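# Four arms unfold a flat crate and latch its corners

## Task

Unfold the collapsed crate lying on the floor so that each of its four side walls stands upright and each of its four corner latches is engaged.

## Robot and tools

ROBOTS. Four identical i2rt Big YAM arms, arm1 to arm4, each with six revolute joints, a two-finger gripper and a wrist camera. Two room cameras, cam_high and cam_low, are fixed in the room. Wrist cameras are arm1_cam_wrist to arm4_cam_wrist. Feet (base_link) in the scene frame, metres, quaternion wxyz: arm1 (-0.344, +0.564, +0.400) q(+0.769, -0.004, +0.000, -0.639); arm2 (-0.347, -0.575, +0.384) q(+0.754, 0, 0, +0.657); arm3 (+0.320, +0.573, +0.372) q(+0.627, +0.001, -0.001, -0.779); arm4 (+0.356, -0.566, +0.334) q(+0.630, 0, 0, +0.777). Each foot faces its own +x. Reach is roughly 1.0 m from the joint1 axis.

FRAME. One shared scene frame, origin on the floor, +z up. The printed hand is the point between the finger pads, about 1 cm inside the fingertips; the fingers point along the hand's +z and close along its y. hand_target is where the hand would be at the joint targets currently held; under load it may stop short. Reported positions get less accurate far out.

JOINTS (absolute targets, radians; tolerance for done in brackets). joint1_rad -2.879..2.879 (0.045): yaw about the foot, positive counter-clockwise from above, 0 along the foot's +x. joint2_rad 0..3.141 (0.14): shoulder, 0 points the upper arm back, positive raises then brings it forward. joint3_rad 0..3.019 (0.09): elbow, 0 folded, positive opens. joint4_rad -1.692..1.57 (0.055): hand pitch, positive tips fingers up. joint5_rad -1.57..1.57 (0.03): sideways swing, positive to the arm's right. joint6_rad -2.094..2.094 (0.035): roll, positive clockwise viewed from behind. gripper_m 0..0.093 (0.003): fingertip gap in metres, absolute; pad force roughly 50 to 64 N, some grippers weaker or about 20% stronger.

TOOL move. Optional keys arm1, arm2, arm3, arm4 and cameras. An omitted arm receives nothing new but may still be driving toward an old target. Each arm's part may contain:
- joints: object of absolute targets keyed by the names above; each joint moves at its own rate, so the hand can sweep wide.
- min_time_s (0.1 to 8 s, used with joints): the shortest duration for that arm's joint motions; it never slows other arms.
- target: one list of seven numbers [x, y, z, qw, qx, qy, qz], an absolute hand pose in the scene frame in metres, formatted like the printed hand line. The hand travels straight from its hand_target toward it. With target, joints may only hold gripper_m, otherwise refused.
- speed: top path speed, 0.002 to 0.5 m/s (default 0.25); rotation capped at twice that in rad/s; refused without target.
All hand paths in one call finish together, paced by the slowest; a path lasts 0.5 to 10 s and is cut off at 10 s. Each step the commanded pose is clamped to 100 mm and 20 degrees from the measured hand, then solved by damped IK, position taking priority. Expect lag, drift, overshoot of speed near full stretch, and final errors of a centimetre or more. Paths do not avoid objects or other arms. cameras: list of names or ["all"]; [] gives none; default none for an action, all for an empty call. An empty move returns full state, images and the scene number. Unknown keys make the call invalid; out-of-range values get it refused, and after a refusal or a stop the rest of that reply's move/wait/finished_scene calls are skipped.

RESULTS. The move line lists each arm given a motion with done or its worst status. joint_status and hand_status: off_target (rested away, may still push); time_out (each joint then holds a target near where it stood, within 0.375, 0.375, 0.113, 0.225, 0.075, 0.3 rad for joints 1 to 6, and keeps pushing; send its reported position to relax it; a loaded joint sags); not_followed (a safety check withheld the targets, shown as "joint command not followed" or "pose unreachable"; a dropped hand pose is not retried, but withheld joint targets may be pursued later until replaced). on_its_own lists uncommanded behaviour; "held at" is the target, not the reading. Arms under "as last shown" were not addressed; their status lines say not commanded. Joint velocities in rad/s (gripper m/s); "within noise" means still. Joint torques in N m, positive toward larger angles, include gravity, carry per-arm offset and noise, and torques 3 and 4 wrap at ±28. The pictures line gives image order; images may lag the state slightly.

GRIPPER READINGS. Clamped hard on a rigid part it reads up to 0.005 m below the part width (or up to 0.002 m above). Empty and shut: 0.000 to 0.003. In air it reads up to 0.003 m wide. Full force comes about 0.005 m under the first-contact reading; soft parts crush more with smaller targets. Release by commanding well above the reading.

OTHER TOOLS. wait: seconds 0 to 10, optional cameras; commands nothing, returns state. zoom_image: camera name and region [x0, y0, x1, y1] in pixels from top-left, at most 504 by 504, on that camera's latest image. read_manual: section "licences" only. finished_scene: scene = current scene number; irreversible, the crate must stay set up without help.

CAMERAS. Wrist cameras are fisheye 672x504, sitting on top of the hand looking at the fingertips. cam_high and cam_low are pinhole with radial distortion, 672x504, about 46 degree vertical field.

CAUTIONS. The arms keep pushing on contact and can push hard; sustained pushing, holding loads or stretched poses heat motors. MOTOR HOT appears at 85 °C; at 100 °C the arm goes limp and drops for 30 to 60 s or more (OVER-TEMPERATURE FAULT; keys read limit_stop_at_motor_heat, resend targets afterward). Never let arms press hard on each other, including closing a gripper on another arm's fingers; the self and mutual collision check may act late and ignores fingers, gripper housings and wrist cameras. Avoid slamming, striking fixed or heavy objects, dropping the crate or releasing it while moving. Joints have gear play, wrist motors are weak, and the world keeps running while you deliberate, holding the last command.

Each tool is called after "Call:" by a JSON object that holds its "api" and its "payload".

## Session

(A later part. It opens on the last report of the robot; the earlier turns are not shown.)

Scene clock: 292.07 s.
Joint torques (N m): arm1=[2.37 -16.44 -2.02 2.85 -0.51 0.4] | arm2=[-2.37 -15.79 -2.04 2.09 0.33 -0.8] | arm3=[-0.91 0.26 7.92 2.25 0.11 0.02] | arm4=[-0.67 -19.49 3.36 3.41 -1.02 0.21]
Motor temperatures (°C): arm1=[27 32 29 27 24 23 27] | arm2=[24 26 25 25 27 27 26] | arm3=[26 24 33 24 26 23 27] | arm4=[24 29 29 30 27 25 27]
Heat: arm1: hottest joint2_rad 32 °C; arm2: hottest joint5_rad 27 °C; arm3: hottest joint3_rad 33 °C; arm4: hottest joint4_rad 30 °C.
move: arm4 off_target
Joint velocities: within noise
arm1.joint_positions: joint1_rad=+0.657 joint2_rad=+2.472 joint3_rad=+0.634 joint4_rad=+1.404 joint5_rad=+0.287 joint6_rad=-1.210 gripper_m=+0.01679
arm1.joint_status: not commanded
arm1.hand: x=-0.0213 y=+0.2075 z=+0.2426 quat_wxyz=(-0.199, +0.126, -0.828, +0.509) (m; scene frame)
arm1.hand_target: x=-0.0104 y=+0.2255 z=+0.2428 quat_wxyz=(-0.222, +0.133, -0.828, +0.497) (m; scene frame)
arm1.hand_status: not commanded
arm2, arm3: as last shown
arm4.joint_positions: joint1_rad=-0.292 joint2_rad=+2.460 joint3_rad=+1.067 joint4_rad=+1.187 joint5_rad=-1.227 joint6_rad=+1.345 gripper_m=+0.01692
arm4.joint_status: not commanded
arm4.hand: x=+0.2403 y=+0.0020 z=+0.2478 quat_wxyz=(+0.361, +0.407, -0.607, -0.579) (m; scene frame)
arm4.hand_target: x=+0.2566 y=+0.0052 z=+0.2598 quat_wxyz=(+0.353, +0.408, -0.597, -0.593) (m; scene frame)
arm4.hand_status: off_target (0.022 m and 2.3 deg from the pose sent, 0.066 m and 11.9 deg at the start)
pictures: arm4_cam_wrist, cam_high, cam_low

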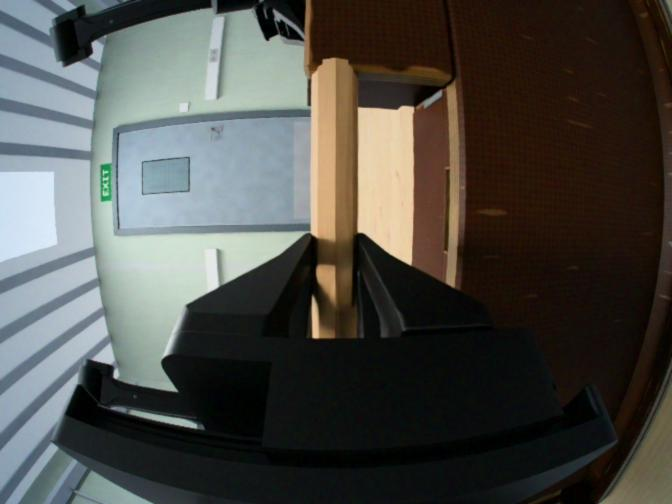

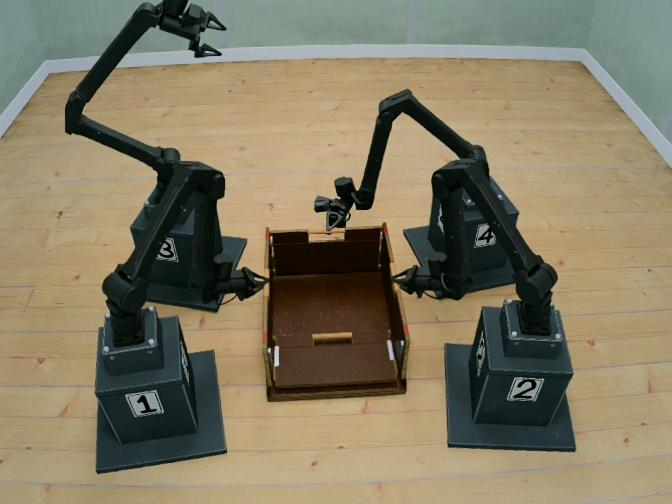

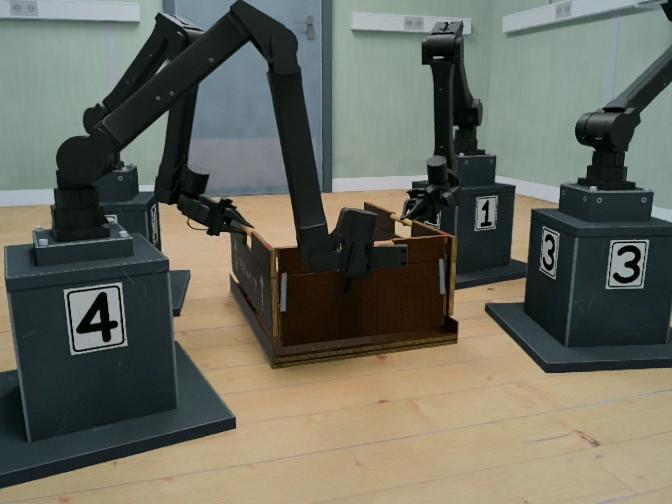

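Call:
{"api": "move", "payload": {"arm4": {"target": [0.285, 0.004, 0.260, -0.3518, -0.4082, 0.5974, 0.5937], "speed": 0.06}, "cameras": ["cam_low", "cam_high"]}}

Call:
{"api": "zoom_image", "payload": {"camera": "cam_low", "region": [425, 220, 465, 310]}}

Call:
{"api": "zoom_image", "payload": {"camera": "cam_high", "region": [256, 215, 306, 285]}}

Call:
{"api": "zoom_image", "payload": {"camera": "cam_high", "region": [356, 210, 406, 280]}}

Scene clock: 297.63 s.
Joint torques (N m): arm1=[2.43 -16.21 -2.18 2.78 -0.52 0.39] | arm2=[-2.26 -15.79 -1.96 2.07 0.35 -0.8] | arm3=[-0.44 0.21 7.83 2.35 0.12 0] | arm4=[-2.43 -19.9 3.45 1.92 -1.33 -0.13]
Motor temperatures (°C): arm1=[27 32 29 27 24 23 27] | arm2=[24 26 25 25 27 27 26] | arm3=[26 24 33 24 26 23 27] | arm4=[24 29 29 30 27 25 27]
Heat: arm1: hottest joint2_rad 32 °C; arm2: hottest joint5_rad 27 °C; arm3: hottest joint3_rad 33 °C; arm4: hottest joint4_rad 30 °C.
move: arm4 off_target
Joint velocities: within noise
arm1.joint_positions: joint1_rad=+0.659 joint2_rad=+2.472 joint3_rad=+0.635 joint4_rad=+1.404 joint5_rad=+0.286 joint6_rad=-1.209 gripper_m=+0.01679
arm1.joint_status: not commanded
arm1.hand: x=-0.0200 y=+0.2077 z=+0.2428 quat_wxyz=(-0.201, +0.126, -0.827, +0.509) (m; scene frame)
arm1.hand_target: x=-0.0106 y=+0.2257 z=+0.2427 quat_wxyz=(-0.222, +0.134, -0.828, +0.497) (m; scene frame)
arm1.hand_status: not commanded
arm2.joint_positions: joint1_rad=-0.681 joint2_rad=+2.455 joint3_rad=+0.607 joint4_rad=+1.443 joint5_rad=-0.259 joint6_rad=+1.223 gripper_m=+0.01691
arm2.joint_status: not commanded
arm2.hand: x=-0.0296 y=-0.2175 z=+0.2394 quat_wxyz=(-0.211, -0.124, -0.822, -0.515) (m; scene frame)
arm2.hand_target: x=-0.0255 y=-0.2316 z=+0.2442 quat_wxyz=(-0.235, -0.112, -0.824, -0.503) (m; scene frame)
arm2.hand_status: not commanded
arm3: as last shown
arm4.joint_positions: joint1_rad=-0.325 joint2_rad=+2.461 joint3_rad=+1.072 joint4_rad=+1.184 joint5_rad=-1.267 joint6_rad=+1.345 gripper_m=+0.01689
arm4.joint_status: not commanded
arm4.hand: x=+0.2559 y=+0.0007 z=+0.2488 quat_wxyz=(+0.366, +0.407, -0.604, -0.580) (m; scene frame)
arm4.hand_target: x=+0.2845 y=+0.0046 z=+0.2600 quat_wxyz=(+0.351, +0.408, -0.598, -0.595) (m; scene frame)
arm4.hand_status: off_target (0.031 m and 2.4 deg from the pose sent, 0.046 m and 2.3 deg at the start)
pictures: cam_high, cam_low

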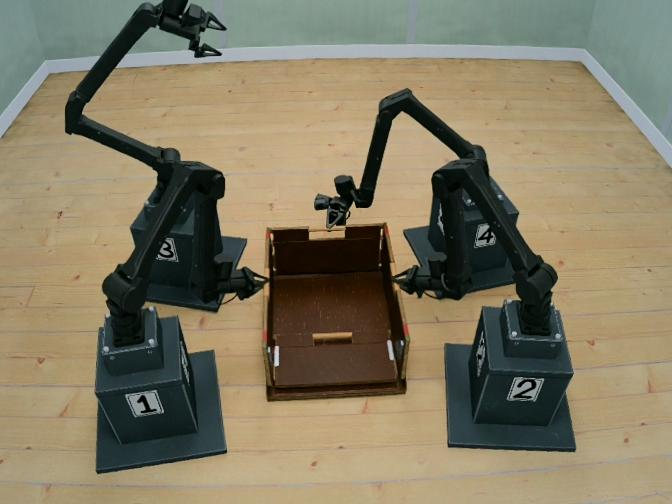

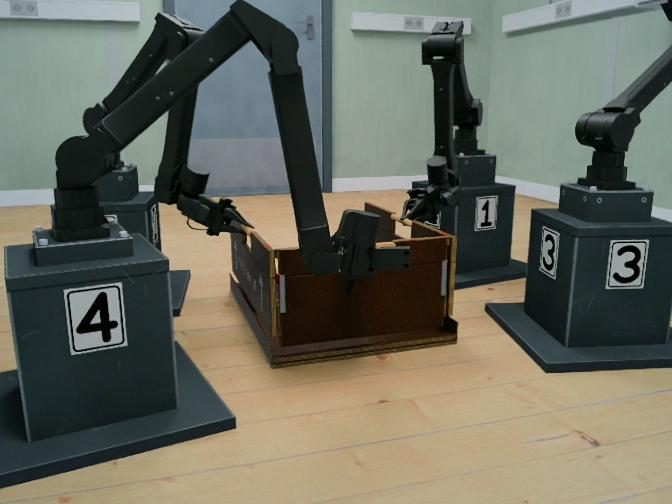

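Scaled by 5.600 from the camera's 672x504 image, which has a finer 960x720 frame.

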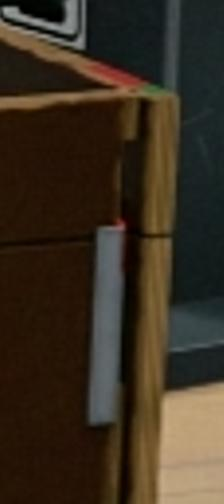

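Scaled by 7.200 from the camera's 672x504 image, which has a finer 960x720 frame.

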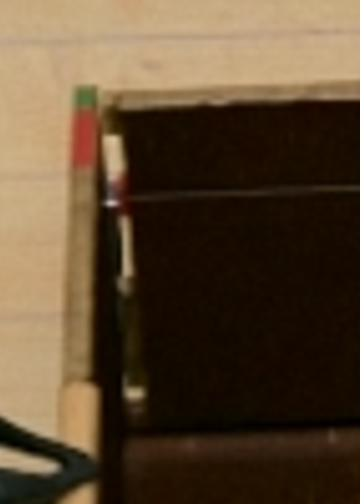

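Scaled by 7.200 from the camera's 672x504 image, which has a finer 960x720 frame.

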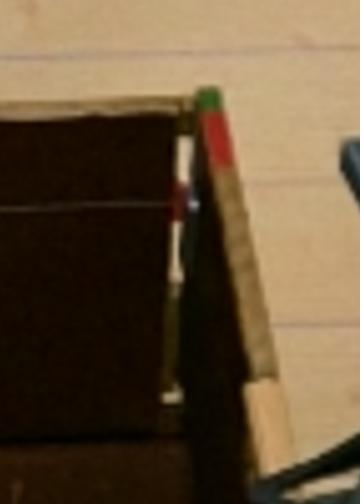

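Call:
{"api": "zoom_image", "payload": {"camera": "cam_low", "region": [262, 225, 302, 335]}}

Call:
{"api": "move", "payload": {"arm4": {"target": [0.300, 0.004, 0.260, -0.3518, -0.4082, 0.5974, 0.5937], "speed": 0.05}, "cameras": ["cam_low", "cam_high"]}}

Call:
{"api": "zoom_image", "payload": {"camera": "cam_low", "region": [425, 220, 465, 310]}}

Call:
{"api": "zoom_image", "payload": {"camera": "cam_low", "region": [262, 225, 302, 335]}}

Call:
{"api": "zoom_image", "payload": {"camera": "cam_high", "region": [256, 215, 306, 285]}}

Call:
{"api": "zoom_image", "payload": {"camera": "cam_high", "region": [356, 210, 406, 280]}}

Scaled by 4.582 from the camera's 672x504 image, which has a finer 960x720 frame.

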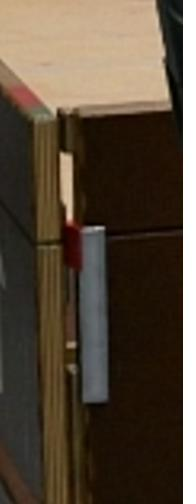

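Scene clock: 301.17 s.
Joint torques (N m): arm1=[2.55 -16.44 -2.22 2.92 -0.49 0.42] | arm2=[-2.2 -15.74 -1.96 2.06 0.35 -0.8] | arm3=[-0.38 -0.03 7.91 2.4 0.16 -0.03] | arm4=[-4.19 -20.07 3.23 1.76 -1.48 -0.24]
Motor temperatures (°C): arm1=[27 31 28 27 24 23 27] | arm2=[24 26 25 25 27 27 26] | arm3=[26 24 33 24 26 23 27] | arm4=[24 29 29 30 27 25 28]
Heat: arm1: hottest joint2_rad 31 °C; arm2: hottest joint5_rad 27 °C; arm3: hottest joint3_rad 33 °C; arm4: hottest joint4_rad 30 °C.
move: arm4 off_target
Joint velocities: within noise
arm1, arm2, arm3: as last shown
arm4.joint_positions: joint1_rad=-0.328 joint2_rad=+2.463 joint3_rad=+1.081 joint4_rad=+1.163 joint5_rad=-1.290 joint6_rad=+1.338 gripper_m=+0.01688
arm4.joint_status: not commanded
arm4.hand: x=+0.2564 y=+0.0002 z=+0.2480 quat_wxyz=(+0.374, +0.410, -0.601, -0.575) (m; scene frame)
arm4.hand_target: x=+0.2977 y=+0.0034 z=+0.2583 quat_wxyz=(+0.352, +0.407, -0.598, -0.594) (m; scene frame)
arm4.hand_status: off_target (0.045 m and 3.4 deg from the pose sent, 0.046 m and 2.4 deg at the start)
pictures: cam_high, cam_low

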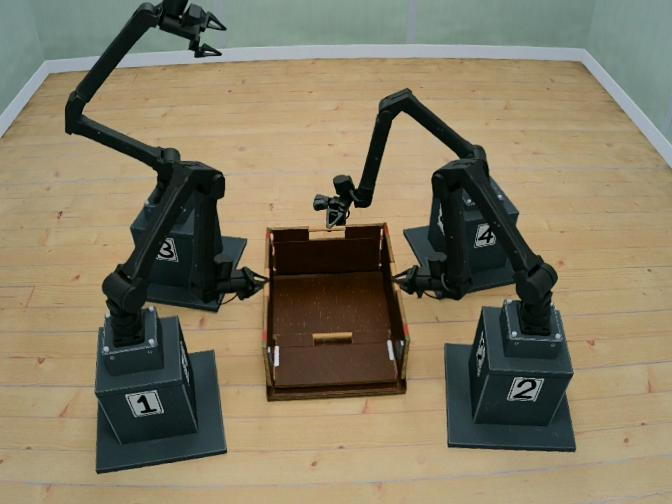

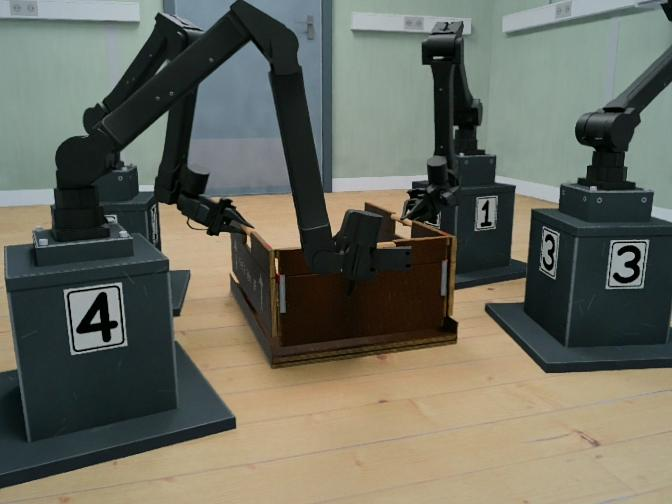

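Scaled by 5.600 from the camera's 672x504 image, which has a finer 960x720 frame.

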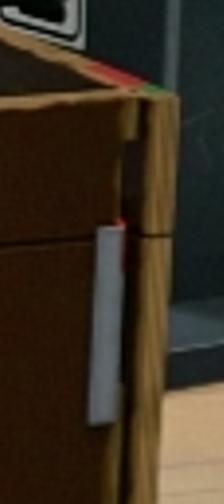

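Scaled by 4.582 from the camera's 672x504 image, which has a finer 960x720 frame.

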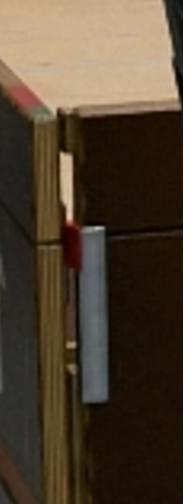

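Scaled by 7.200 from the camera's 672x504 image, which has a finer 960x720 frame.

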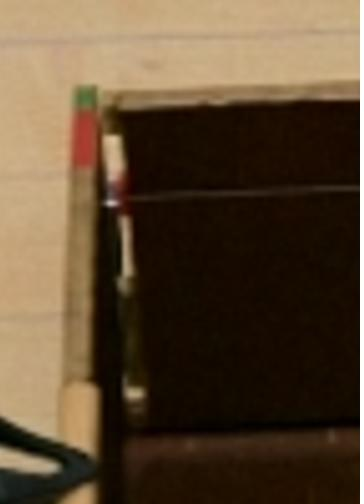

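Scaled by 7.200 from the camera's 672x504 image, which has a finer 960x720 frame.

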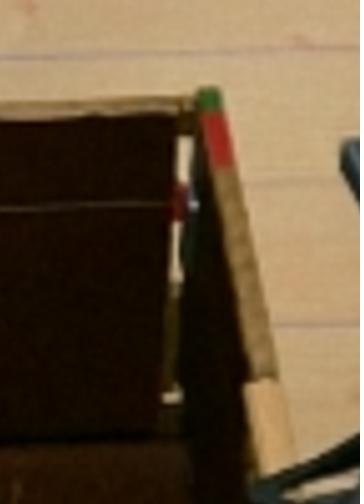

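Call:
{"api": "move", "payload": {"arm4": {"target": [0.240, 0.004, 0.258, -0.3518, -0.4082, 0.5974, 0.5937], "speed": 0.06}, "cameras": ["cam_low", "cam_high"]}}

Call:
{"api": "zoom_image", "payload": {"camera": "cam_low", "region": [425, 220, 465, 310]}}

Call:
{"api": "zoom_image", "payload": {"camera": "cam_low", "region": [262, 225, 302, 335]}}

Call:
{"api": "zoom_image", "payload": {"camera": "cam_high", "region": [256, 215, 306, 285]}}

Scene clock: 309.53 s.
Joint torques (N m): arm1=[2.67 -16.5 -2.26 2.82 -0.52 0.39] | arm2=[-2.37 -15.79 -1.96 2.06 0.35 -0.8] | arm3=[-0.26 0.09 7.84 2.28 0.12 0] | arm4=[2.73 -19.25 3.36 3.11 -0.05 0.12]
Motor temperatures (°C): arm1=[27 31 28 27 24 23 27] | arm2=[24 26 25 25 27 27 26] | arm3=[26 24 33 24 26 23 27] | arm4=[25 29 29 30 28 25 28]
Heat: arm1: hottest joint2_rad 31 °C; arm2: hottest joint5_rad 27 °C; arm3: hottest joint3_rad 33 °C; arm4: hottest joint4_rad 30 °C.
move: arm4 off_target
Joint velocities: within noise
arm1, arm2, arm3: as last shown
arm4.joint_positions: joint1_rad=-0.314 joint2_rad=+2.463 joint3_rad=+1.060 joint4_rad=+1.215 joint5_rad=-1.228 joint6_rad=+1.361 gripper_m=+0.01688
arm4.joint_status: not commanded
arm4.hand: x=+0.2521 y=+0.0011 z=+0.2483 quat_wxyz=(+0.357, +0.399, -0.610, -0.584) (m; scene frame)
arm4.hand_target: x=+0.2454 y=+0.0038 z=+0.2582 quat_wxyz=(+0.352, +0.408, -0.598, -0.594) (m; scene frame)
arm4.hand_status: off_target (0.016 m and 2.1 deg from the pose sent, 0.020 m and 3.4 deg at the start)
pictures: cam_high, cam_low

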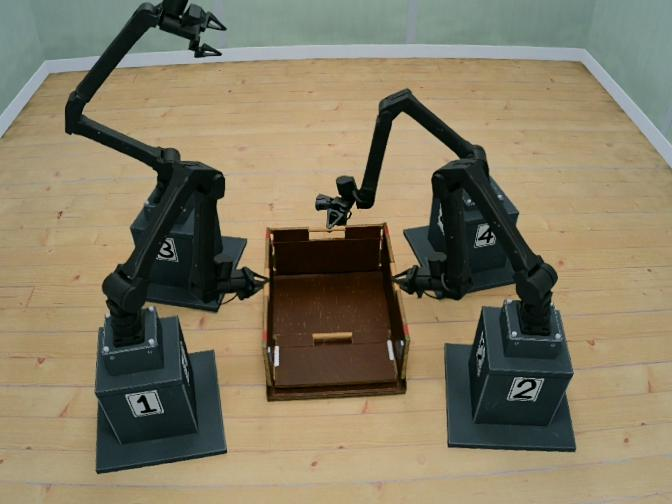

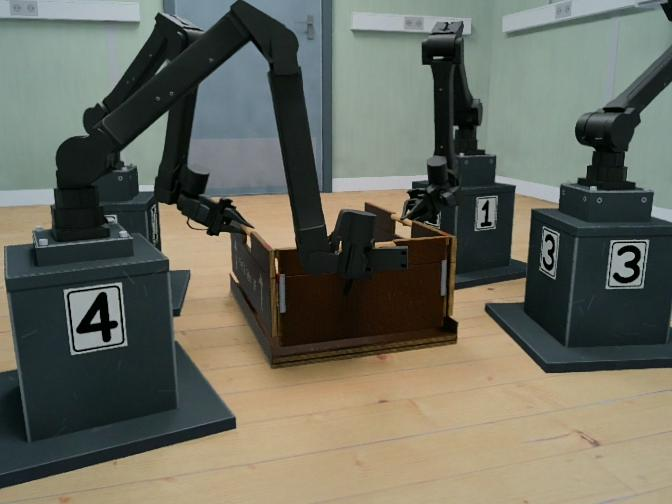

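Scaled by 5.600 from the camera's 672x504 image, which has a finer 960x720 frame.

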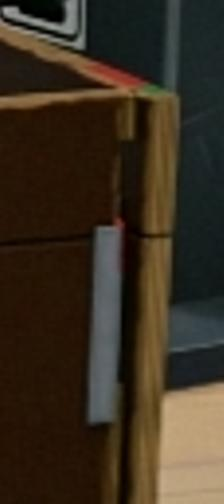

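Scaled by 4.582 from the camera's 672x504 image, which has a finer 960x720 frame.

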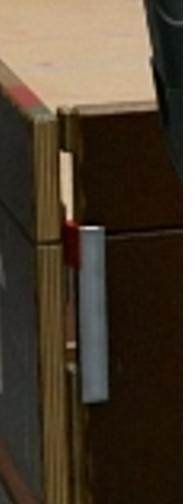

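Scaled by 7.200 from the camera's 672x504 image, which has a finer 960x720 frame.

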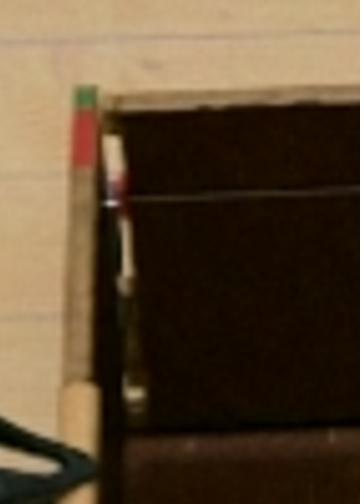

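Call:
{"api": "move", "payload": {"arm4": {"target": [0.222, 0.004, 0.256, -0.3518, -0.4082, 0.5974, 0.5937], "speed": 0.05}, "cameras": ["cam_low", "cam_high"]}}

Call:
{"api": "zoom_image", "payload": {"camera": "cam_low", "region": [425, 220, 465, 310]}}

Call:
{"api": "zoom_image", "payload": {"camera": "cam_high", "region": [256, 215, 306, 285]}}

Scene clock: 312.30 s.
Joint torques (N m): arm1=[2.84 -16.5 -2.22 2.96 -0.51 0.39] | arm2=[-2.32 -15.74 -1.95 2.06 0.35 -0.8] | arm3=[-0.91 0.21 7.87 2.35 0.15 0.01] | arm4=[5.71 -18.67 4.07 2.77 0.26 0.15]
Motor temperatures (°C): arm1=[27 31 28 27 24 23 27] | arm2=[24 26 25 25 27 27 26] | arm3=[26 24 33 24 26 23 27] | arm4=[25 29 29 30 28 25 28]
Heat: arm1: hottest joint2_rad 31 °C; arm2: hottest joint5_rad 27 °C; arm3: hottest joint3_rad 33 °C; arm4: hottest joint4_rad 30 °C.
move: arm4 off_target
Joint velocities: within noise
arm1, arm2: as last shown
arm3.joint_positions: joint1_rad=+0.368 joint2_rad=+0.623 joint3_rad=+1.401 joint4_rad=-1.238 joint5_rad=-0.070 joint6_rad=+0.635 gripper_m=+0.09396
arm3.joint_status: not commanded
arm3.hand: x=+0.3681 y=+0.3300 z=+0.9365 quat_wxyz=(-0.499, -0.717, -0.455, +0.173) (m; scene frame)
arm3.hand_target: x=+0.3677 y=+0.3328 z=+0.9460 quat_wxyz=(-0.508, -0.712, -0.452, +0.176) (m; scene frame)
arm3.hand_status: not commanded
arm4.joint_positions: joint1_rad=-0.308 joint2_rad=+2.463 joint3_rad=+1.047 joint4_rad=+1.241 joint5_rad=-1.195 joint6_rad=+1.372 gripper_m=+0.01688
arm4.joint_status: not commanded
arm4.hand: x=+0.2508 y=+0.0014 z=+0.2484 quat_wxyz=(+0.347, +0.392, -0.615, -0.590) (m; scene frame)
arm4.hand_target: x=+0.2228 y=+0.0030 z=+0.2563 quat_wxyz=(+0.352, +0.409, -0.597, -0.594) (m; scene frame)
arm4.hand_status: off_target (0.030 m and 2.8 deg from the pose sent, 0.031 m and 2.1 deg at the start)
pictures: cam_high, cam_low

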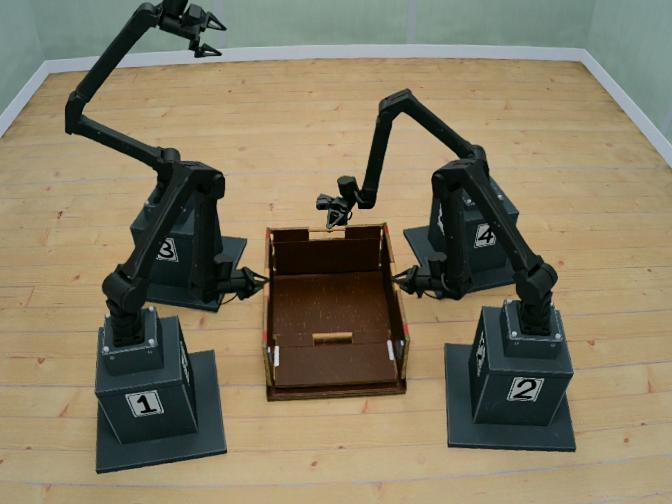

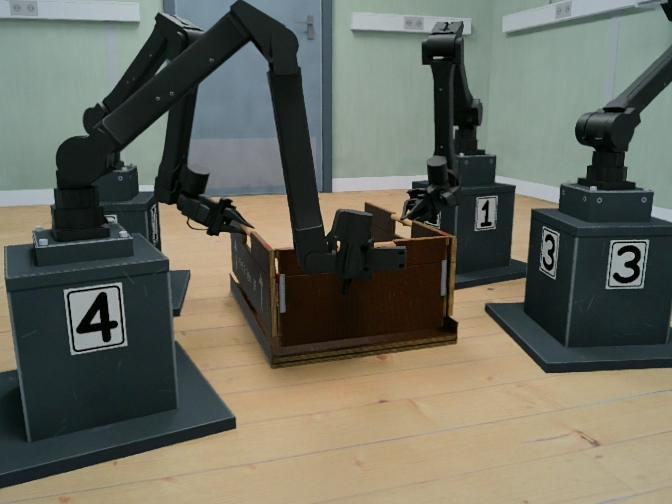

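Scaled by 5.600 from the camera's 672x504 image, which has a finer 960x720 frame.

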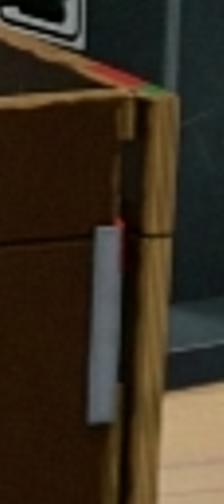

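Scaled by 7.200 from the camera's 672x504 image, which has a finer 960x720 frame.

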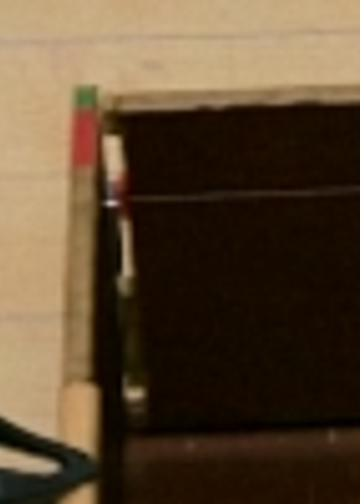

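Call:
{"api": "move", "payload": {"arm4": {"target": [0.252, 0.003, 0.257, 0.352, 0.405, -0.602, -0.592], "speed": 0.08}, "arm2": {"target": [-0.0285, -0.221, 0.2435, 0.235, 0.112, 0.824, 0.503], "speed": 0.08}}}

Call:
{"api": "move", "payload": {"arm4": {"joints": {"gripper_m": 0.06}}, "arm2": {"joints": {"gripper_m": 0.05}}, "cameras": ["cam_low", "cam_high", "arm2_cam_wrist", "arm4_cam_wrist"]}}

Scene clock: 320.23 s.
Joint torques (N m): arm1=[2.9 -16.15 -2.26 2.63 -0.53 0.41] | arm2=[-0.26 -15.91 -1.09 1.65 0.74 -0.66] | arm3=[-0.5 -0.44 7.9 2.37 0.12 0.01] | arm4=[1.55 -19.37 3.95 1.54 -0.78 -0.1]
Motor temperatures (°C): arm1=[27 31 28 27 24 23 27] | arm2=[24 26 25 25 27 27 26] | arm3=[26 24 33 24 26 23 27] | arm4=[25 30 28 30 27 25 28]
Heat: arm1: hottest joint2_rad 31 °C; arm2: hottest joint5_rad 27 °C; arm3: hottest joint3_rad 33 °C; arm4: hottest joint2_rad 30 °C.
move: arm2 off_target; arm4 off_target
Joint velocities: within noise
arm1, arm3: as last shown
arm2.joint_positions: joint1_rad=-0.672 joint2_rad=+2.455 joint3_rad=+0.607 joint4_rad=+1.443 joint5_rad=-0.239 joint6_rad=+1.223 gripper_m=+0.01691
arm2.joint_status: not commanded
arm2.hand: x=-0.0300 y=-0.2164 z=+0.2391 quat_wxyz=(-0.215, -0.125, -0.822, -0.512) (m; scene frame)
arm2.hand_target: x=-0.0288 y=-0.2208 z=+0.2433 quat_wxyz=(-0.234, -0.112, -0.824, -0.503) (m; scene frame)
arm2.hand_status: off_target (0.007 m and 2.9 deg from the pose sent, 0.005 m and 3.4 deg at the start)
arm4.joint_positions: joint1_rad=-0.311 joint2_rad=+2.463 joint3_rad=+1.049 joint4_rad=+1.232 joint5_rad=-1.205 joint6_rad=+1.374 gripper_m=+0.01688
arm4.joint_status: not commanded
arm4.hand: x=+0.2517 y=+0.0004 z=+0.2477 quat_wxyz=(+0.352, +0.392, -0.615, -0.587) (m; scene frame)
arm4.hand_target: x=+0.2525 y=+0.0046 z=+0.2567 quat_wxyz=(+0.349, +0.402, -0.604, -0.593) (m; scene frame)
arm4.hand_status: off_target (0.010 m and 2.2 deg from the pose sent, 0.009 m and 2.2 deg at the start)
pictures: none

Scene clock: 321.00 s.
Joint torques (N m): arm1=[2.9 -16.97 -2.29 2.76 -0.55 0.4] | arm2=[0.32 -15.79 -0.62 1.65 0.09 -0.23] | arm3=[-0.73 0.03 7.88 2.4 0.11 0] | arm4=[1.67 -18.73 3.99 1.54 -0.27 -0.1]
Motor temperatures (°C): arm1=[27 31 28 27 24 23 27] | arm2=[24 26 25 25 27 27 26] | arm3=[26 24 33 24 26 23 27] | arm4=[25 30 28 30 27 25 28]
Heat: arm1: hottest joint2_rad 31 °C; arm2: hottest joint5_rad 27 °C; arm3: hottest joint3_rad 33 °C; arm4: hottest joint2_rad 30 °C.
move: arm2 done; arm4 done
Joint velocities: within noise
arm1, arm3: as last shown
arm2.joint_positions: joint1_rad=-0.678 joint2_rad=+2.455 joint3_rad=+0.599 joint4_rad=+1.441 joint5_rad=-0.216 joint6_rad=+1.186 gripper_m=+0.04986
arm2.joint_status: all done
arm2.hand: x=-0.0272 y=-0.2232 z=+0.2375 quat_wxyz=(-0.232, -0.120, -0.826, -0.500) (m; scene frame)
arm2.hand_target: x=-0.0258 y=-0.2237 z=+0.2427 quat_wxyz=(-0.238, -0.116, -0.824, -0.500) (m; scene frame)
arm2.hand_status: not commanded
arm4.joint_positions: joint1_rad=-0.306 joint2_rad=+2.455 joint3_rad=+1.049 joint4_rad=+1.233 joint5_rad=-1.221 joint6_rad=+1.374 gripper_m=+0.05991
arm4.joint_status: all done
arm4.hand: x=+0.2481 y=-0.0007 z=+0.2525 quat_wxyz=(+0.356, +0.399, -0.608, -0.586) (m; scene frame)
arm4.hand_target: x=+0.2497 y=+0.0040 z=+0.2569 quat_wxyz=(+0.351, +0.404, -0.603, -0.592) (m; scene frame)
arm4.hand_status: not commanded
pictures: arm2_cam_wrist, arm4_cam_wrist, cam_high, cam_low

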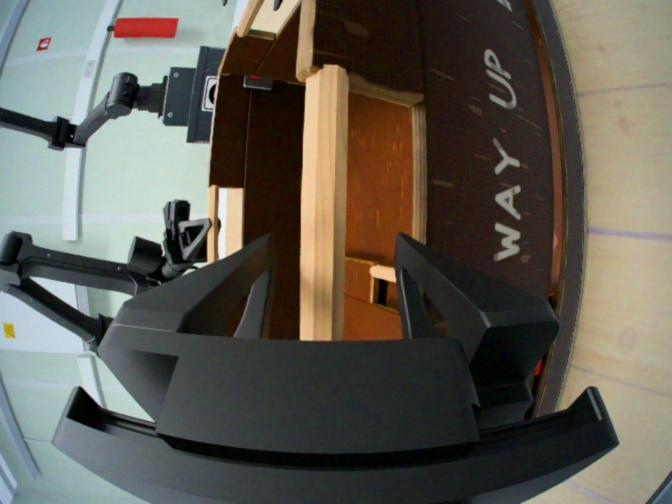

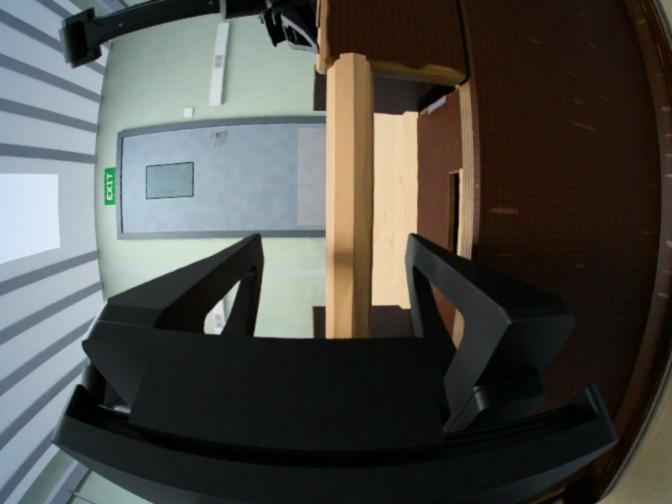

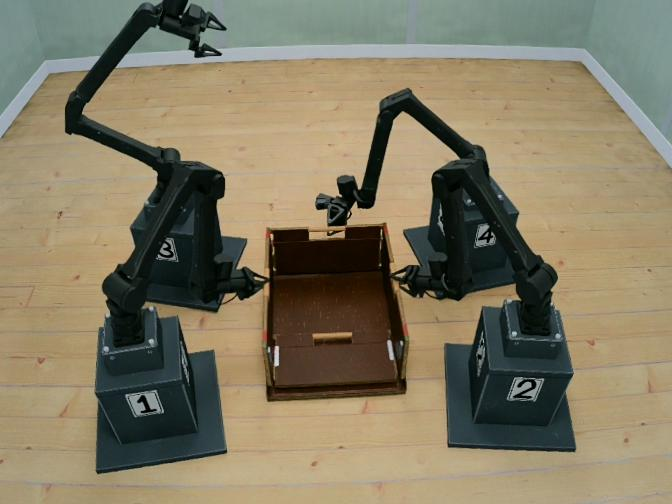

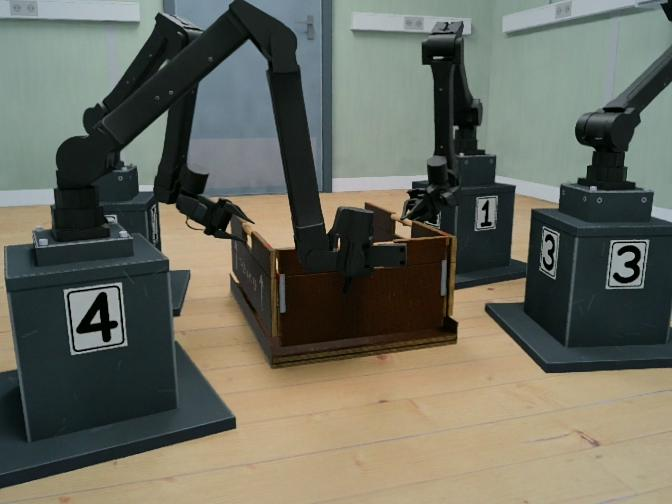

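Call:
{"api": "move", "payload": {"arm2": {"target": [-0.072, -0.300, 0.279, 0.235, 0.112, 0.824, 0.503], "speed": 0.15}, "arm4": {"target": [0.345, -0.043, 0.268, 0.352, 0.405, -0.602, -0.592], "speed": 0.15}, "cameras": ["cam_high", "cam_low"]}}

Scene clock: 332.17 s.
Joint torques (N m): arm1=[2.73 -16.62 -2.24 2.91 -0.53 0.42] | arm2=[-0.73 -14.33 -2.36 2.28 -0.19 -0.24] | arm3=[-0.62 -0.09 7.77 2.26 0.14 -0.01] | arm4=[2.08 -18.14 2.36 0.85 -0.38 -0.26]
Motor temperatures (°C): arm1=[27 31 28 27 24 23 27] | arm2=[24 27 25 25 27 26 26] | arm3=[26 24 33 24 26 23 27] | arm4=[24 30 28 30 27 25 27]
Heat: arm1: hottest joint2_rad 31 °C; arm2: hottest joint2_rad 27 °C; arm3: hottest joint3_rad 33 °C; arm4: hottest joint2_rad 30 °C.
move: arm2 off_target; arm4 done
Joint velocities: within noise
arm1, arm3: as last shown
arm2.joint_positions: joint1_rad=-0.792 joint2_rad=+2.392 joint3_rad=+0.358 joint4_rad=+1.532 joint5_rad=-0.335 joint6_rad=+1.119 gripper_m=+0.04989
arm2.joint_status: not commanded
arm2.hand: x=-0.0735 y=-0.2996 z=+0.2666 quat_wxyz=(-0.209, -0.117, -0.844, -0.479) (m; scene frame)
arm2.hand_target: x=-0.0709 y=-0.3006 z=+0.2793 quat_wxyz=(-0.221, -0.112, -0.838, -0.487) (m; scene frame)
arm2.hand_status: off_target (0.013 m and 4.7 deg from the pose sent, 0.098 m and 1.1 deg at the start; a joint's target at an end of its range on 64 of 76 steps)
arm4.joint_positions: joint1_rad=-0.521 joint2_rad=+2.378 joint3_rad=+0.971 joint4_rad=+1.069 joint5_rad=-1.429 joint6_rad=+1.188 gripper_m=+0.05995
arm4.joint_status: not commanded
arm4.hand: x=+0.3458 y=-0.0401 z=+0.2678 quat_wxyz=(+0.354, +0.400, -0.603, -0.593) (m; scene frame)
arm4.hand_target: x=+0.3457 y=-0.0426 z=+0.2689 quat_wxyz=(+0.352, +0.403, -0.601, -0.594) (m; scene frame)
arm4.hand_status: done (0.003 m and 0.7 deg from the pose sent, 0.107 m and 1.3 deg at the start)
pictures: cam_high, cam_low

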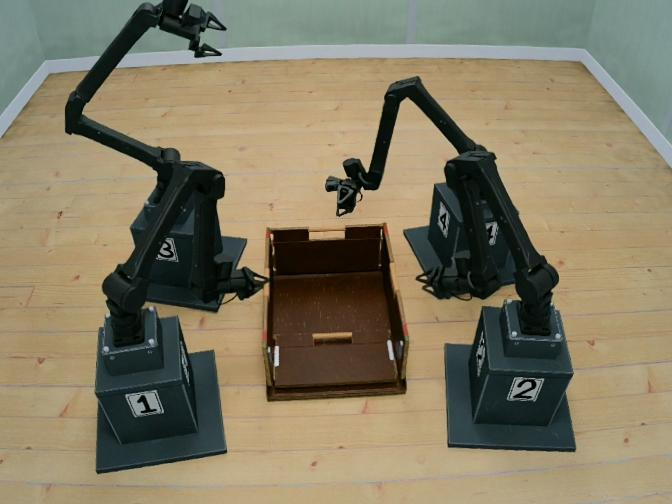

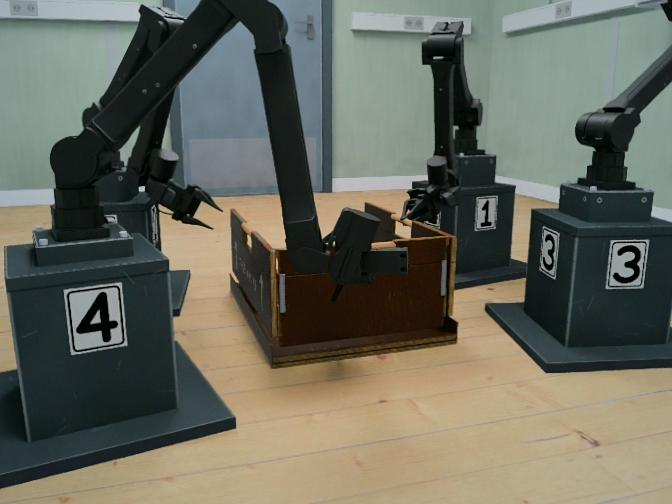

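Call:
{"api": "move", "payload": {"arm2": {"joints": {"joint1_rad": -0.75, "joint2_rad": 1.9, "joint3_rad": 0.45, "joint4_rad": 1.1, "joint5_rad": -0.3, "joint6_rad": 0.6}, "min_time_s": 1.3}, "arm4": {"joints": {"joint1_rad": -0.3, "joint2_rad": 1.3, "joint3_rad": 1.3, "joint4_rad": 0.0, "joint5_rad": -0.4, "joint6_rad": 0.3}, "min_time_s": 2.0}}}

Call:
{"api": "move", "payload": {"arm2": {"joints": {"joint1_rad": -0.55, "joint2_rad": 1.9, "joint3_rad": 1.0, "joint4_rad": 0.3, "joint5_rad": -0.25, "joint6_rad": -0.2, "gripper_m": 0.055}, "min_time_s": 1.3}}}

Call:
{"api": "move", "payload": {"arm2": {"joints": {"joint1_rad": -0.412, "joint2_rad": 2.29, "joint3_rad": 1.134, "joint4_rad": -0.026, "joint5_rad": -0.223, "joint6_rad": -0.55}, "min_time_s": 1.5}, "cameras": ["arm2_cam_wrist", "cam_high", "cam_low"]}}

Scene clock: 342.20 s.
Joint torques (N m): arm1=[2.55 -15.85 -2.32 2.82 -0.48 0.36] | arm2=[0.62 -13.8 3.14 1.26 0.08 -0.21] | arm3=[-0.73 0.26 7.83 2.28 0.12 -0.01] | arm4=[2.02 -9.64 15.15 1.28 -0.03 -0.15]
Motor temperatures (°C): arm1=[27 31 28 27 24 23 27] | arm2=[24 27 25 25 27 26 25] | arm3=[26 24 33 24 26 23 27] | arm4=[24 30 28 30 27 25 27]
Heat: arm1: hottest joint2_rad 31 °C; arm2: hottest joint2_rad 27 °C; arm3: hottest joint3_rad 33 °C; arm4: hottest joint2_rad 30 °C.
move: arm2 done; arm4 done
Joint velocities: within noise
arm1, arm3: as last shown
arm2.joint_positions: joint1_rad=-0.749 joint2_rad=+1.918 joint3_rad=+0.426 joint4_rad=+1.108 joint5_rad=-0.303 joint6_rad=+0.610 gripper_m=+0.04989
arm2.joint_status: all done
arm2.hand: x=-0.0177 y=-0.2394 z=+0.3771 quat_wxyz=(-0.366, +0.116, -0.816, -0.433) (m; scene frame)
arm2.hand_target: x=-0.0136 y=-0.2322 z=+0.3868 quat_wxyz=(-0.375, +0.123, -0.808, -0.437) (m; scene frame)
arm2.hand_status: not commanded
arm4.joint_positions: joint1_rad=-0.302 joint2_rad=+1.285 joint3_rad=+1.257 joint4_rad=+0.011 joint5_rad=-0.408 joint6_rad=+0.318 gripper_m=+0.05996
arm4.joint_status: all done
arm4.hand: x=+0.3438 y=+0.0333 z=+0.8331 quat_wxyz=(-0.315, +0.501, -0.507, -0.627) (m; scene frame)
arm4.hand_target: x=+0.3407 y=+0.0395 z=+0.8468 quat_wxyz=(-0.324, +0.505, -0.496, -0.628) (m; scene frame)
arm4.hand_status: not commanded
pictures: none

Scene clock: 344.33 s.
Joint torques (N m): arm1=[2.96 -16.79 -2.3 2.76 -0.54 0.42] | arm2=[0.03 -19.14 7.71 1.16 0.03 -0.11] | arm3=[-0.91 -0.15 7.82 2.35 0.12 0] | arm4=[2.26 -9.76 15.09 1.28 -0.04 -0.15]
Motor temperatures (°C): arm1=[27 31 28 27 24 23 27] | arm2=[24 27 25 25 27 26 25] | arm3=[26 24 33 24 26 23 27] | arm4=[24 30 29 30 27 25 27]
Heat: arm1: hottest joint2_rad 31 °C; arm2: hottest joint2_rad 27 °C; arm3: hottest joint3_rad 33 °C; arm4: hottest joint2_rad 30 °C.
move: arm2 done
Joint velocities: within noise
arm1.joint_positions: joint1_rad=+0.659 joint2_rad=+2.472 joint3_rad=+0.635 joint4_rad=+1.404 joint5_rad=+0.286 joint6_rad=-1.209 gripper_m=+0.01679
arm1.joint_status: not commanded
arm1.hand: x=-0.0200 y=+0.2077 z=+0.2428 quat_wxyz=(-0.201, +0.126, -0.827, +0.509) (m; scene frame)
arm1.hand_target: x=-0.0106 y=+0.2257 z=+0.2427 quat_wxyz=(-0.222, +0.134, -0.828, +0.497) (m; scene frame)
arm1.hand_status: not commanded
arm2.joint_positions: joint1_rad=-0.556 joint2_rad=+1.918 joint3_rad=+0.966 joint4_rad=+0.308 joint5_rad=-0.252 joint6_rad=-0.191 gripper_m=+0.05487
arm2.joint_status: all done
arm2.hand: x=+0.0220 y=-0.0626 z=+0.3909 quat_wxyz=(-0.379, +0.501, -0.735, -0.255) (m; scene frame)
arm2.hand_target: x=+0.0319 y=-0.0500 z=+0.4148 quat_wxyz=(-0.400, +0.501, -0.723, -0.258) (m; scene frame)
arm2.hand_status: not commanded
arm3: as last shown
arm4.joint_positions: joint1_rad=-0.309 joint2_rad=+1.285 joint3_rad=+1.257 joint4_rad=+0.011 joint5_rad=-0.403 joint6_rad=+0.318 gripper_m=+0.05996
arm4.joint_status: not commanded
arm4.hand: x=+0.3492 y=+0.0336 z=+0.8331 quat_wxyz=(-0.319, +0.498, -0.510, -0.625) (m; scene frame)
arm4.hand_target: x=+0.3461 y=+0.0398 z=+0.8468 quat_wxyz=(-0.328, +0.502, -0.499, -0.626) (m; scene frame)
arm4.hand_status: not commanded
pictures: none

Scene clock: 346.57 s.
Joint torques (N m): arm1=[2.55 -16.5 -2.26 2.7 -0.52 0.41] | arm2=[0.38 -19.43 5.27 0.55 -0.05 -0.15] | arm3=[-0.5 0.32 7.84 2.36 0.1 0.02] | arm4=[2.26 -9.82 15.09 1.28 -0.04 -0.15]
Motor temperatures (°C): arm1=[27 31 28 27 24 23 27] | arm2=[24 27 25 25 27 26 25] | arm3=[26 24 33 24 26 23 27] | arm4=[24 30 29 30 27 25 27]
Heat: arm1: hottest joint2_rad 31 °C; arm2: hottest joint2_rad 27 °C; arm3: hottest joint3_rad 33 °C; arm4: hottest joint2_rad 30 °C.
move: arm2 done
Joint velocities: within noise
arm1, arm3, arm4: as last shown
arm2.joint_positions: joint1_rad=-0.414 joint2_rad=+2.289 joint3_rad=+1.110 joint4_rad=-0.018 joint5_rad=-0.226 joint6_rad=-0.542 gripper_m=+0.05487
arm2.joint_status: all done
arm2.hand: x=-0.0880 y=-0.0803 z=+0.1754 quat_wxyz=(-0.153, +0.702, -0.678, -0.151) (m; scene frame)
arm2.hand_target: x=-0.0837 y=-0.0695 z=+0.1795 quat_wxyz=(-0.161, +0.706, -0.672, -0.151) (m; scene frame)
arm2.hand_status: not commanded
pictures: arm2_cam_wrist, cam_high, cam_low

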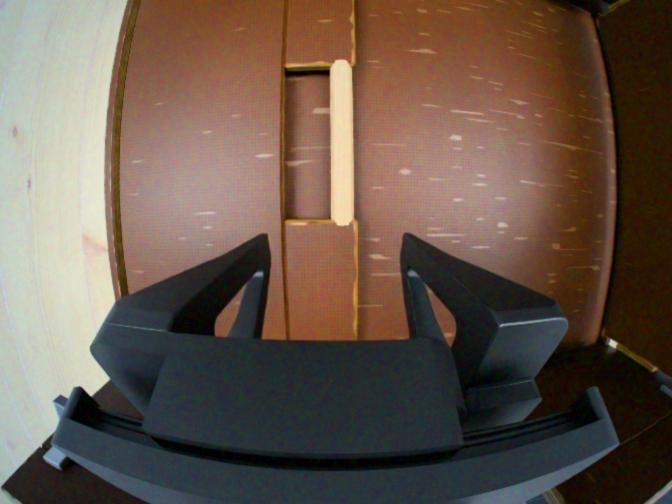

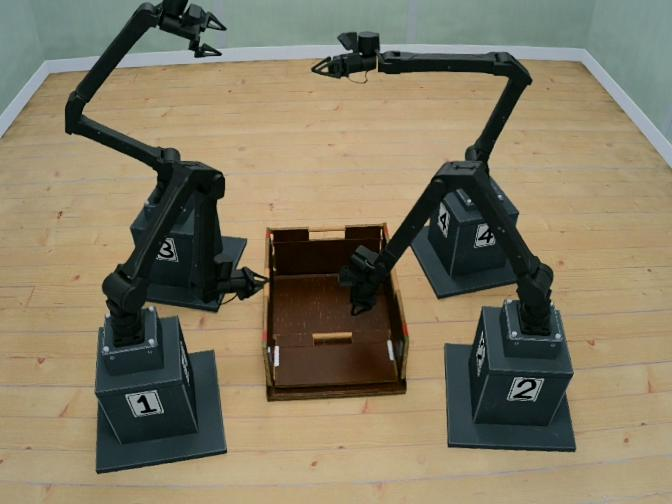

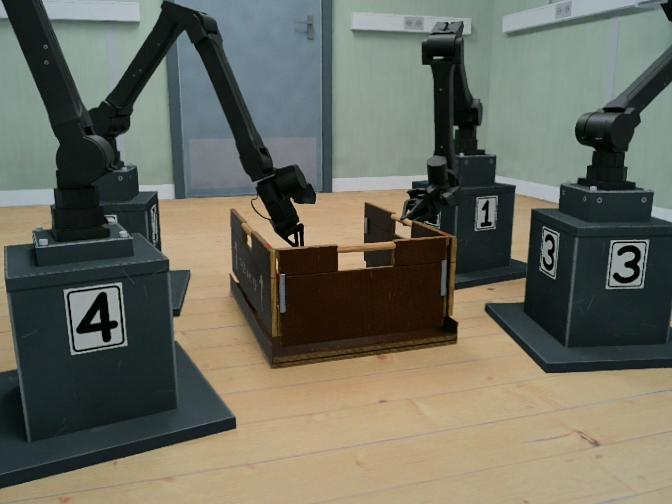

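Call:
{"api": "move", "payload": {"arm2": {"target": [-0.079, -0.012, 0.056, 0.1501, -0.7034, 0.6768, 0.1558], "speed": 0.15}, "cameras": ["arm2_cam_wrist"]}}

Scene clock: 352.90 s.
Joint torques (N m): arm1=[3.14 -16.38 -2.32 2.78 -0.49 0.45] | arm2=[0.21 -21.6 5.12 1.02 -0.04 0.06] | arm3=[-0.97 -0.38 7.86 2.3 0.16 -0.02] | arm4=[2.26 -9.76 15.09 1.28 -0.04 -0.15]
Motor temperatures (°C): arm1=[27 31 28 27 24 23 27] | arm2=[24 27 25 25 27 26 25] | arm3=[26 24 33 24 26 23 27] | arm4=[24 30 29 30 27 25 27]
Heat: arm1: hottest joint2_rad 31 °C; arm2: hottest joint2_rad 27 °C; arm3: hottest joint3_rad 33 °C; arm4: hottest joint2_rad 30 °C.
move: arm2 off_target
Joint velocities: within noise
arm1, arm3, arm4: as last shown
arm2.joint_positions: joint1_rad=-0.371 joint2_rad=+2.636 joint3_rad=+1.435 joint4_rad=-0.010 joint5_rad=-0.223 joint6_rad=-0.516 gripper_m=+0.05487
arm2.joint_status: not commanded
arm2.hand: x=-0.0832 y=-0.0235 z=+0.0547 quat_wxyz=(-0.142, +0.708, -0.674, -0.153) (m; scene frame)
arm2.hand_target: x=-0.0799 y=-0.0124 z=+0.0559 quat_wxyz=(-0.151, +0.707, -0.674, -0.156) (m; scene frame)
arm2.hand_status: off_target (0.012 m and 1.2 deg from the pose sent, 0.138 m and 0.7 deg at the start)
pictures: arm2_cam_wrist

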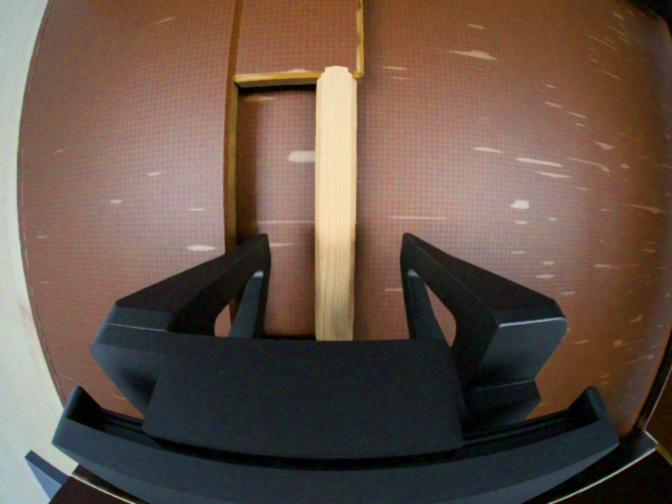

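Call:
{"api": "move", "payload": {"arm2": {"target": [-0.080, -0.003, 0.036, 0.1501, -0.7034, 0.6768, 0.1558], "speed": 0.06}, "cameras": ["arm2_cam_wrist"]}}

Scene clock: 356.13 s.
Joint torques (N m): arm1=[2.78 -16.32 -2.14 2.65 -0.5 0.38] | arm2=[0.67 -21.89 5.19 0.87 -0.04 0.06] | arm3=[-0.38 0.32 7.87 2.37 0.11 -0.01] | arm4=[2.26 -9.76 15.09 1.29 -0.04 -0.15]
Motor temperatures (°C): arm1=[27 31 28 27 24 23 27] | arm2=[24 27 25 25 27 26 25] | arm3=[26 24 33 24 26 23 27] | arm4=[24 30 30 30 27 25 27]
Heat: arm1: hottest joint2_rad 31 °C; arm2: hottest joint2_rad 27 °C; arm3: hottest joint3_rad 33 °C; arm4: hottest joint2_rad 30 °C.
move: arm2 off_target
Joint velocities: within noise
arm1, arm4: as last shown
arm2.joint_positions: joint1_rad=-0.371 joint2_rad=+2.690 joint3_rad=+1.495 joint4_rad=-0.010 joint5_rad=-0.219 joint6_rad=-0.499 gripper_m=+0.05487
arm2.joint_status: not commanded
arm2.hand: x=-0.0777 y=-0.0153 z=+0.0362 quat_wxyz=(-0.144, +0.702, -0.680, -0.153) (m; scene frame)
arm2.hand_target: x=-0.0770 y=-0.0043 z=+0.0365 quat_wxyz=(-0.151, +0.702, -0.679, -0.155) (m; scene frame)
arm2.hand_status: off_target (0.013 m and 0.8 deg from the pose sent, 0.028 m and 1.2 deg at the start)
arm3.joint_positions: joint1_rad=+0.368 joint2_rad=+0.623 joint3_rad=+1.401 joint4_rad=-1.238 joint5_rad=-0.070 joint6_rad=+0.635 gripper_m=+0.09396
arm3.joint_status: not commanded
arm3.hand: x=+0.3681 y=+0.3300 z=+0.9365 quat_wxyz=(-0.499, -0.717, -0.455, +0.173) (m; scene frame)
arm3.hand_target: x=+0.3677 y=+0.3328 z=+0.9460 quat_wxyz=(-0.508, -0.712, -0.452, +0.176) (m; scene frame)
arm3.hand_status: not commanded
pictures: arm2_cam_wrist

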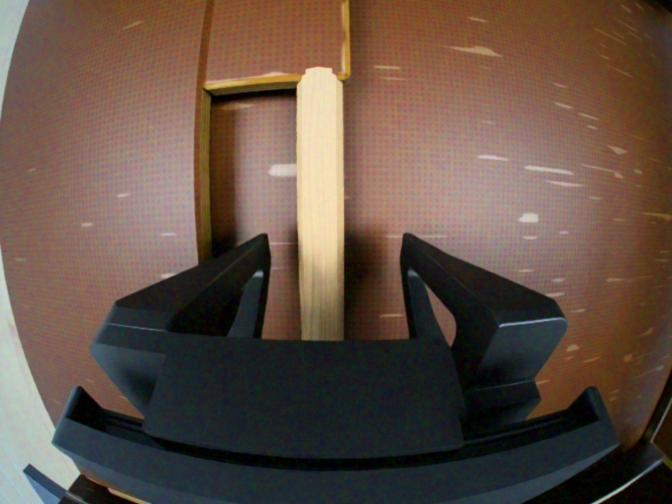

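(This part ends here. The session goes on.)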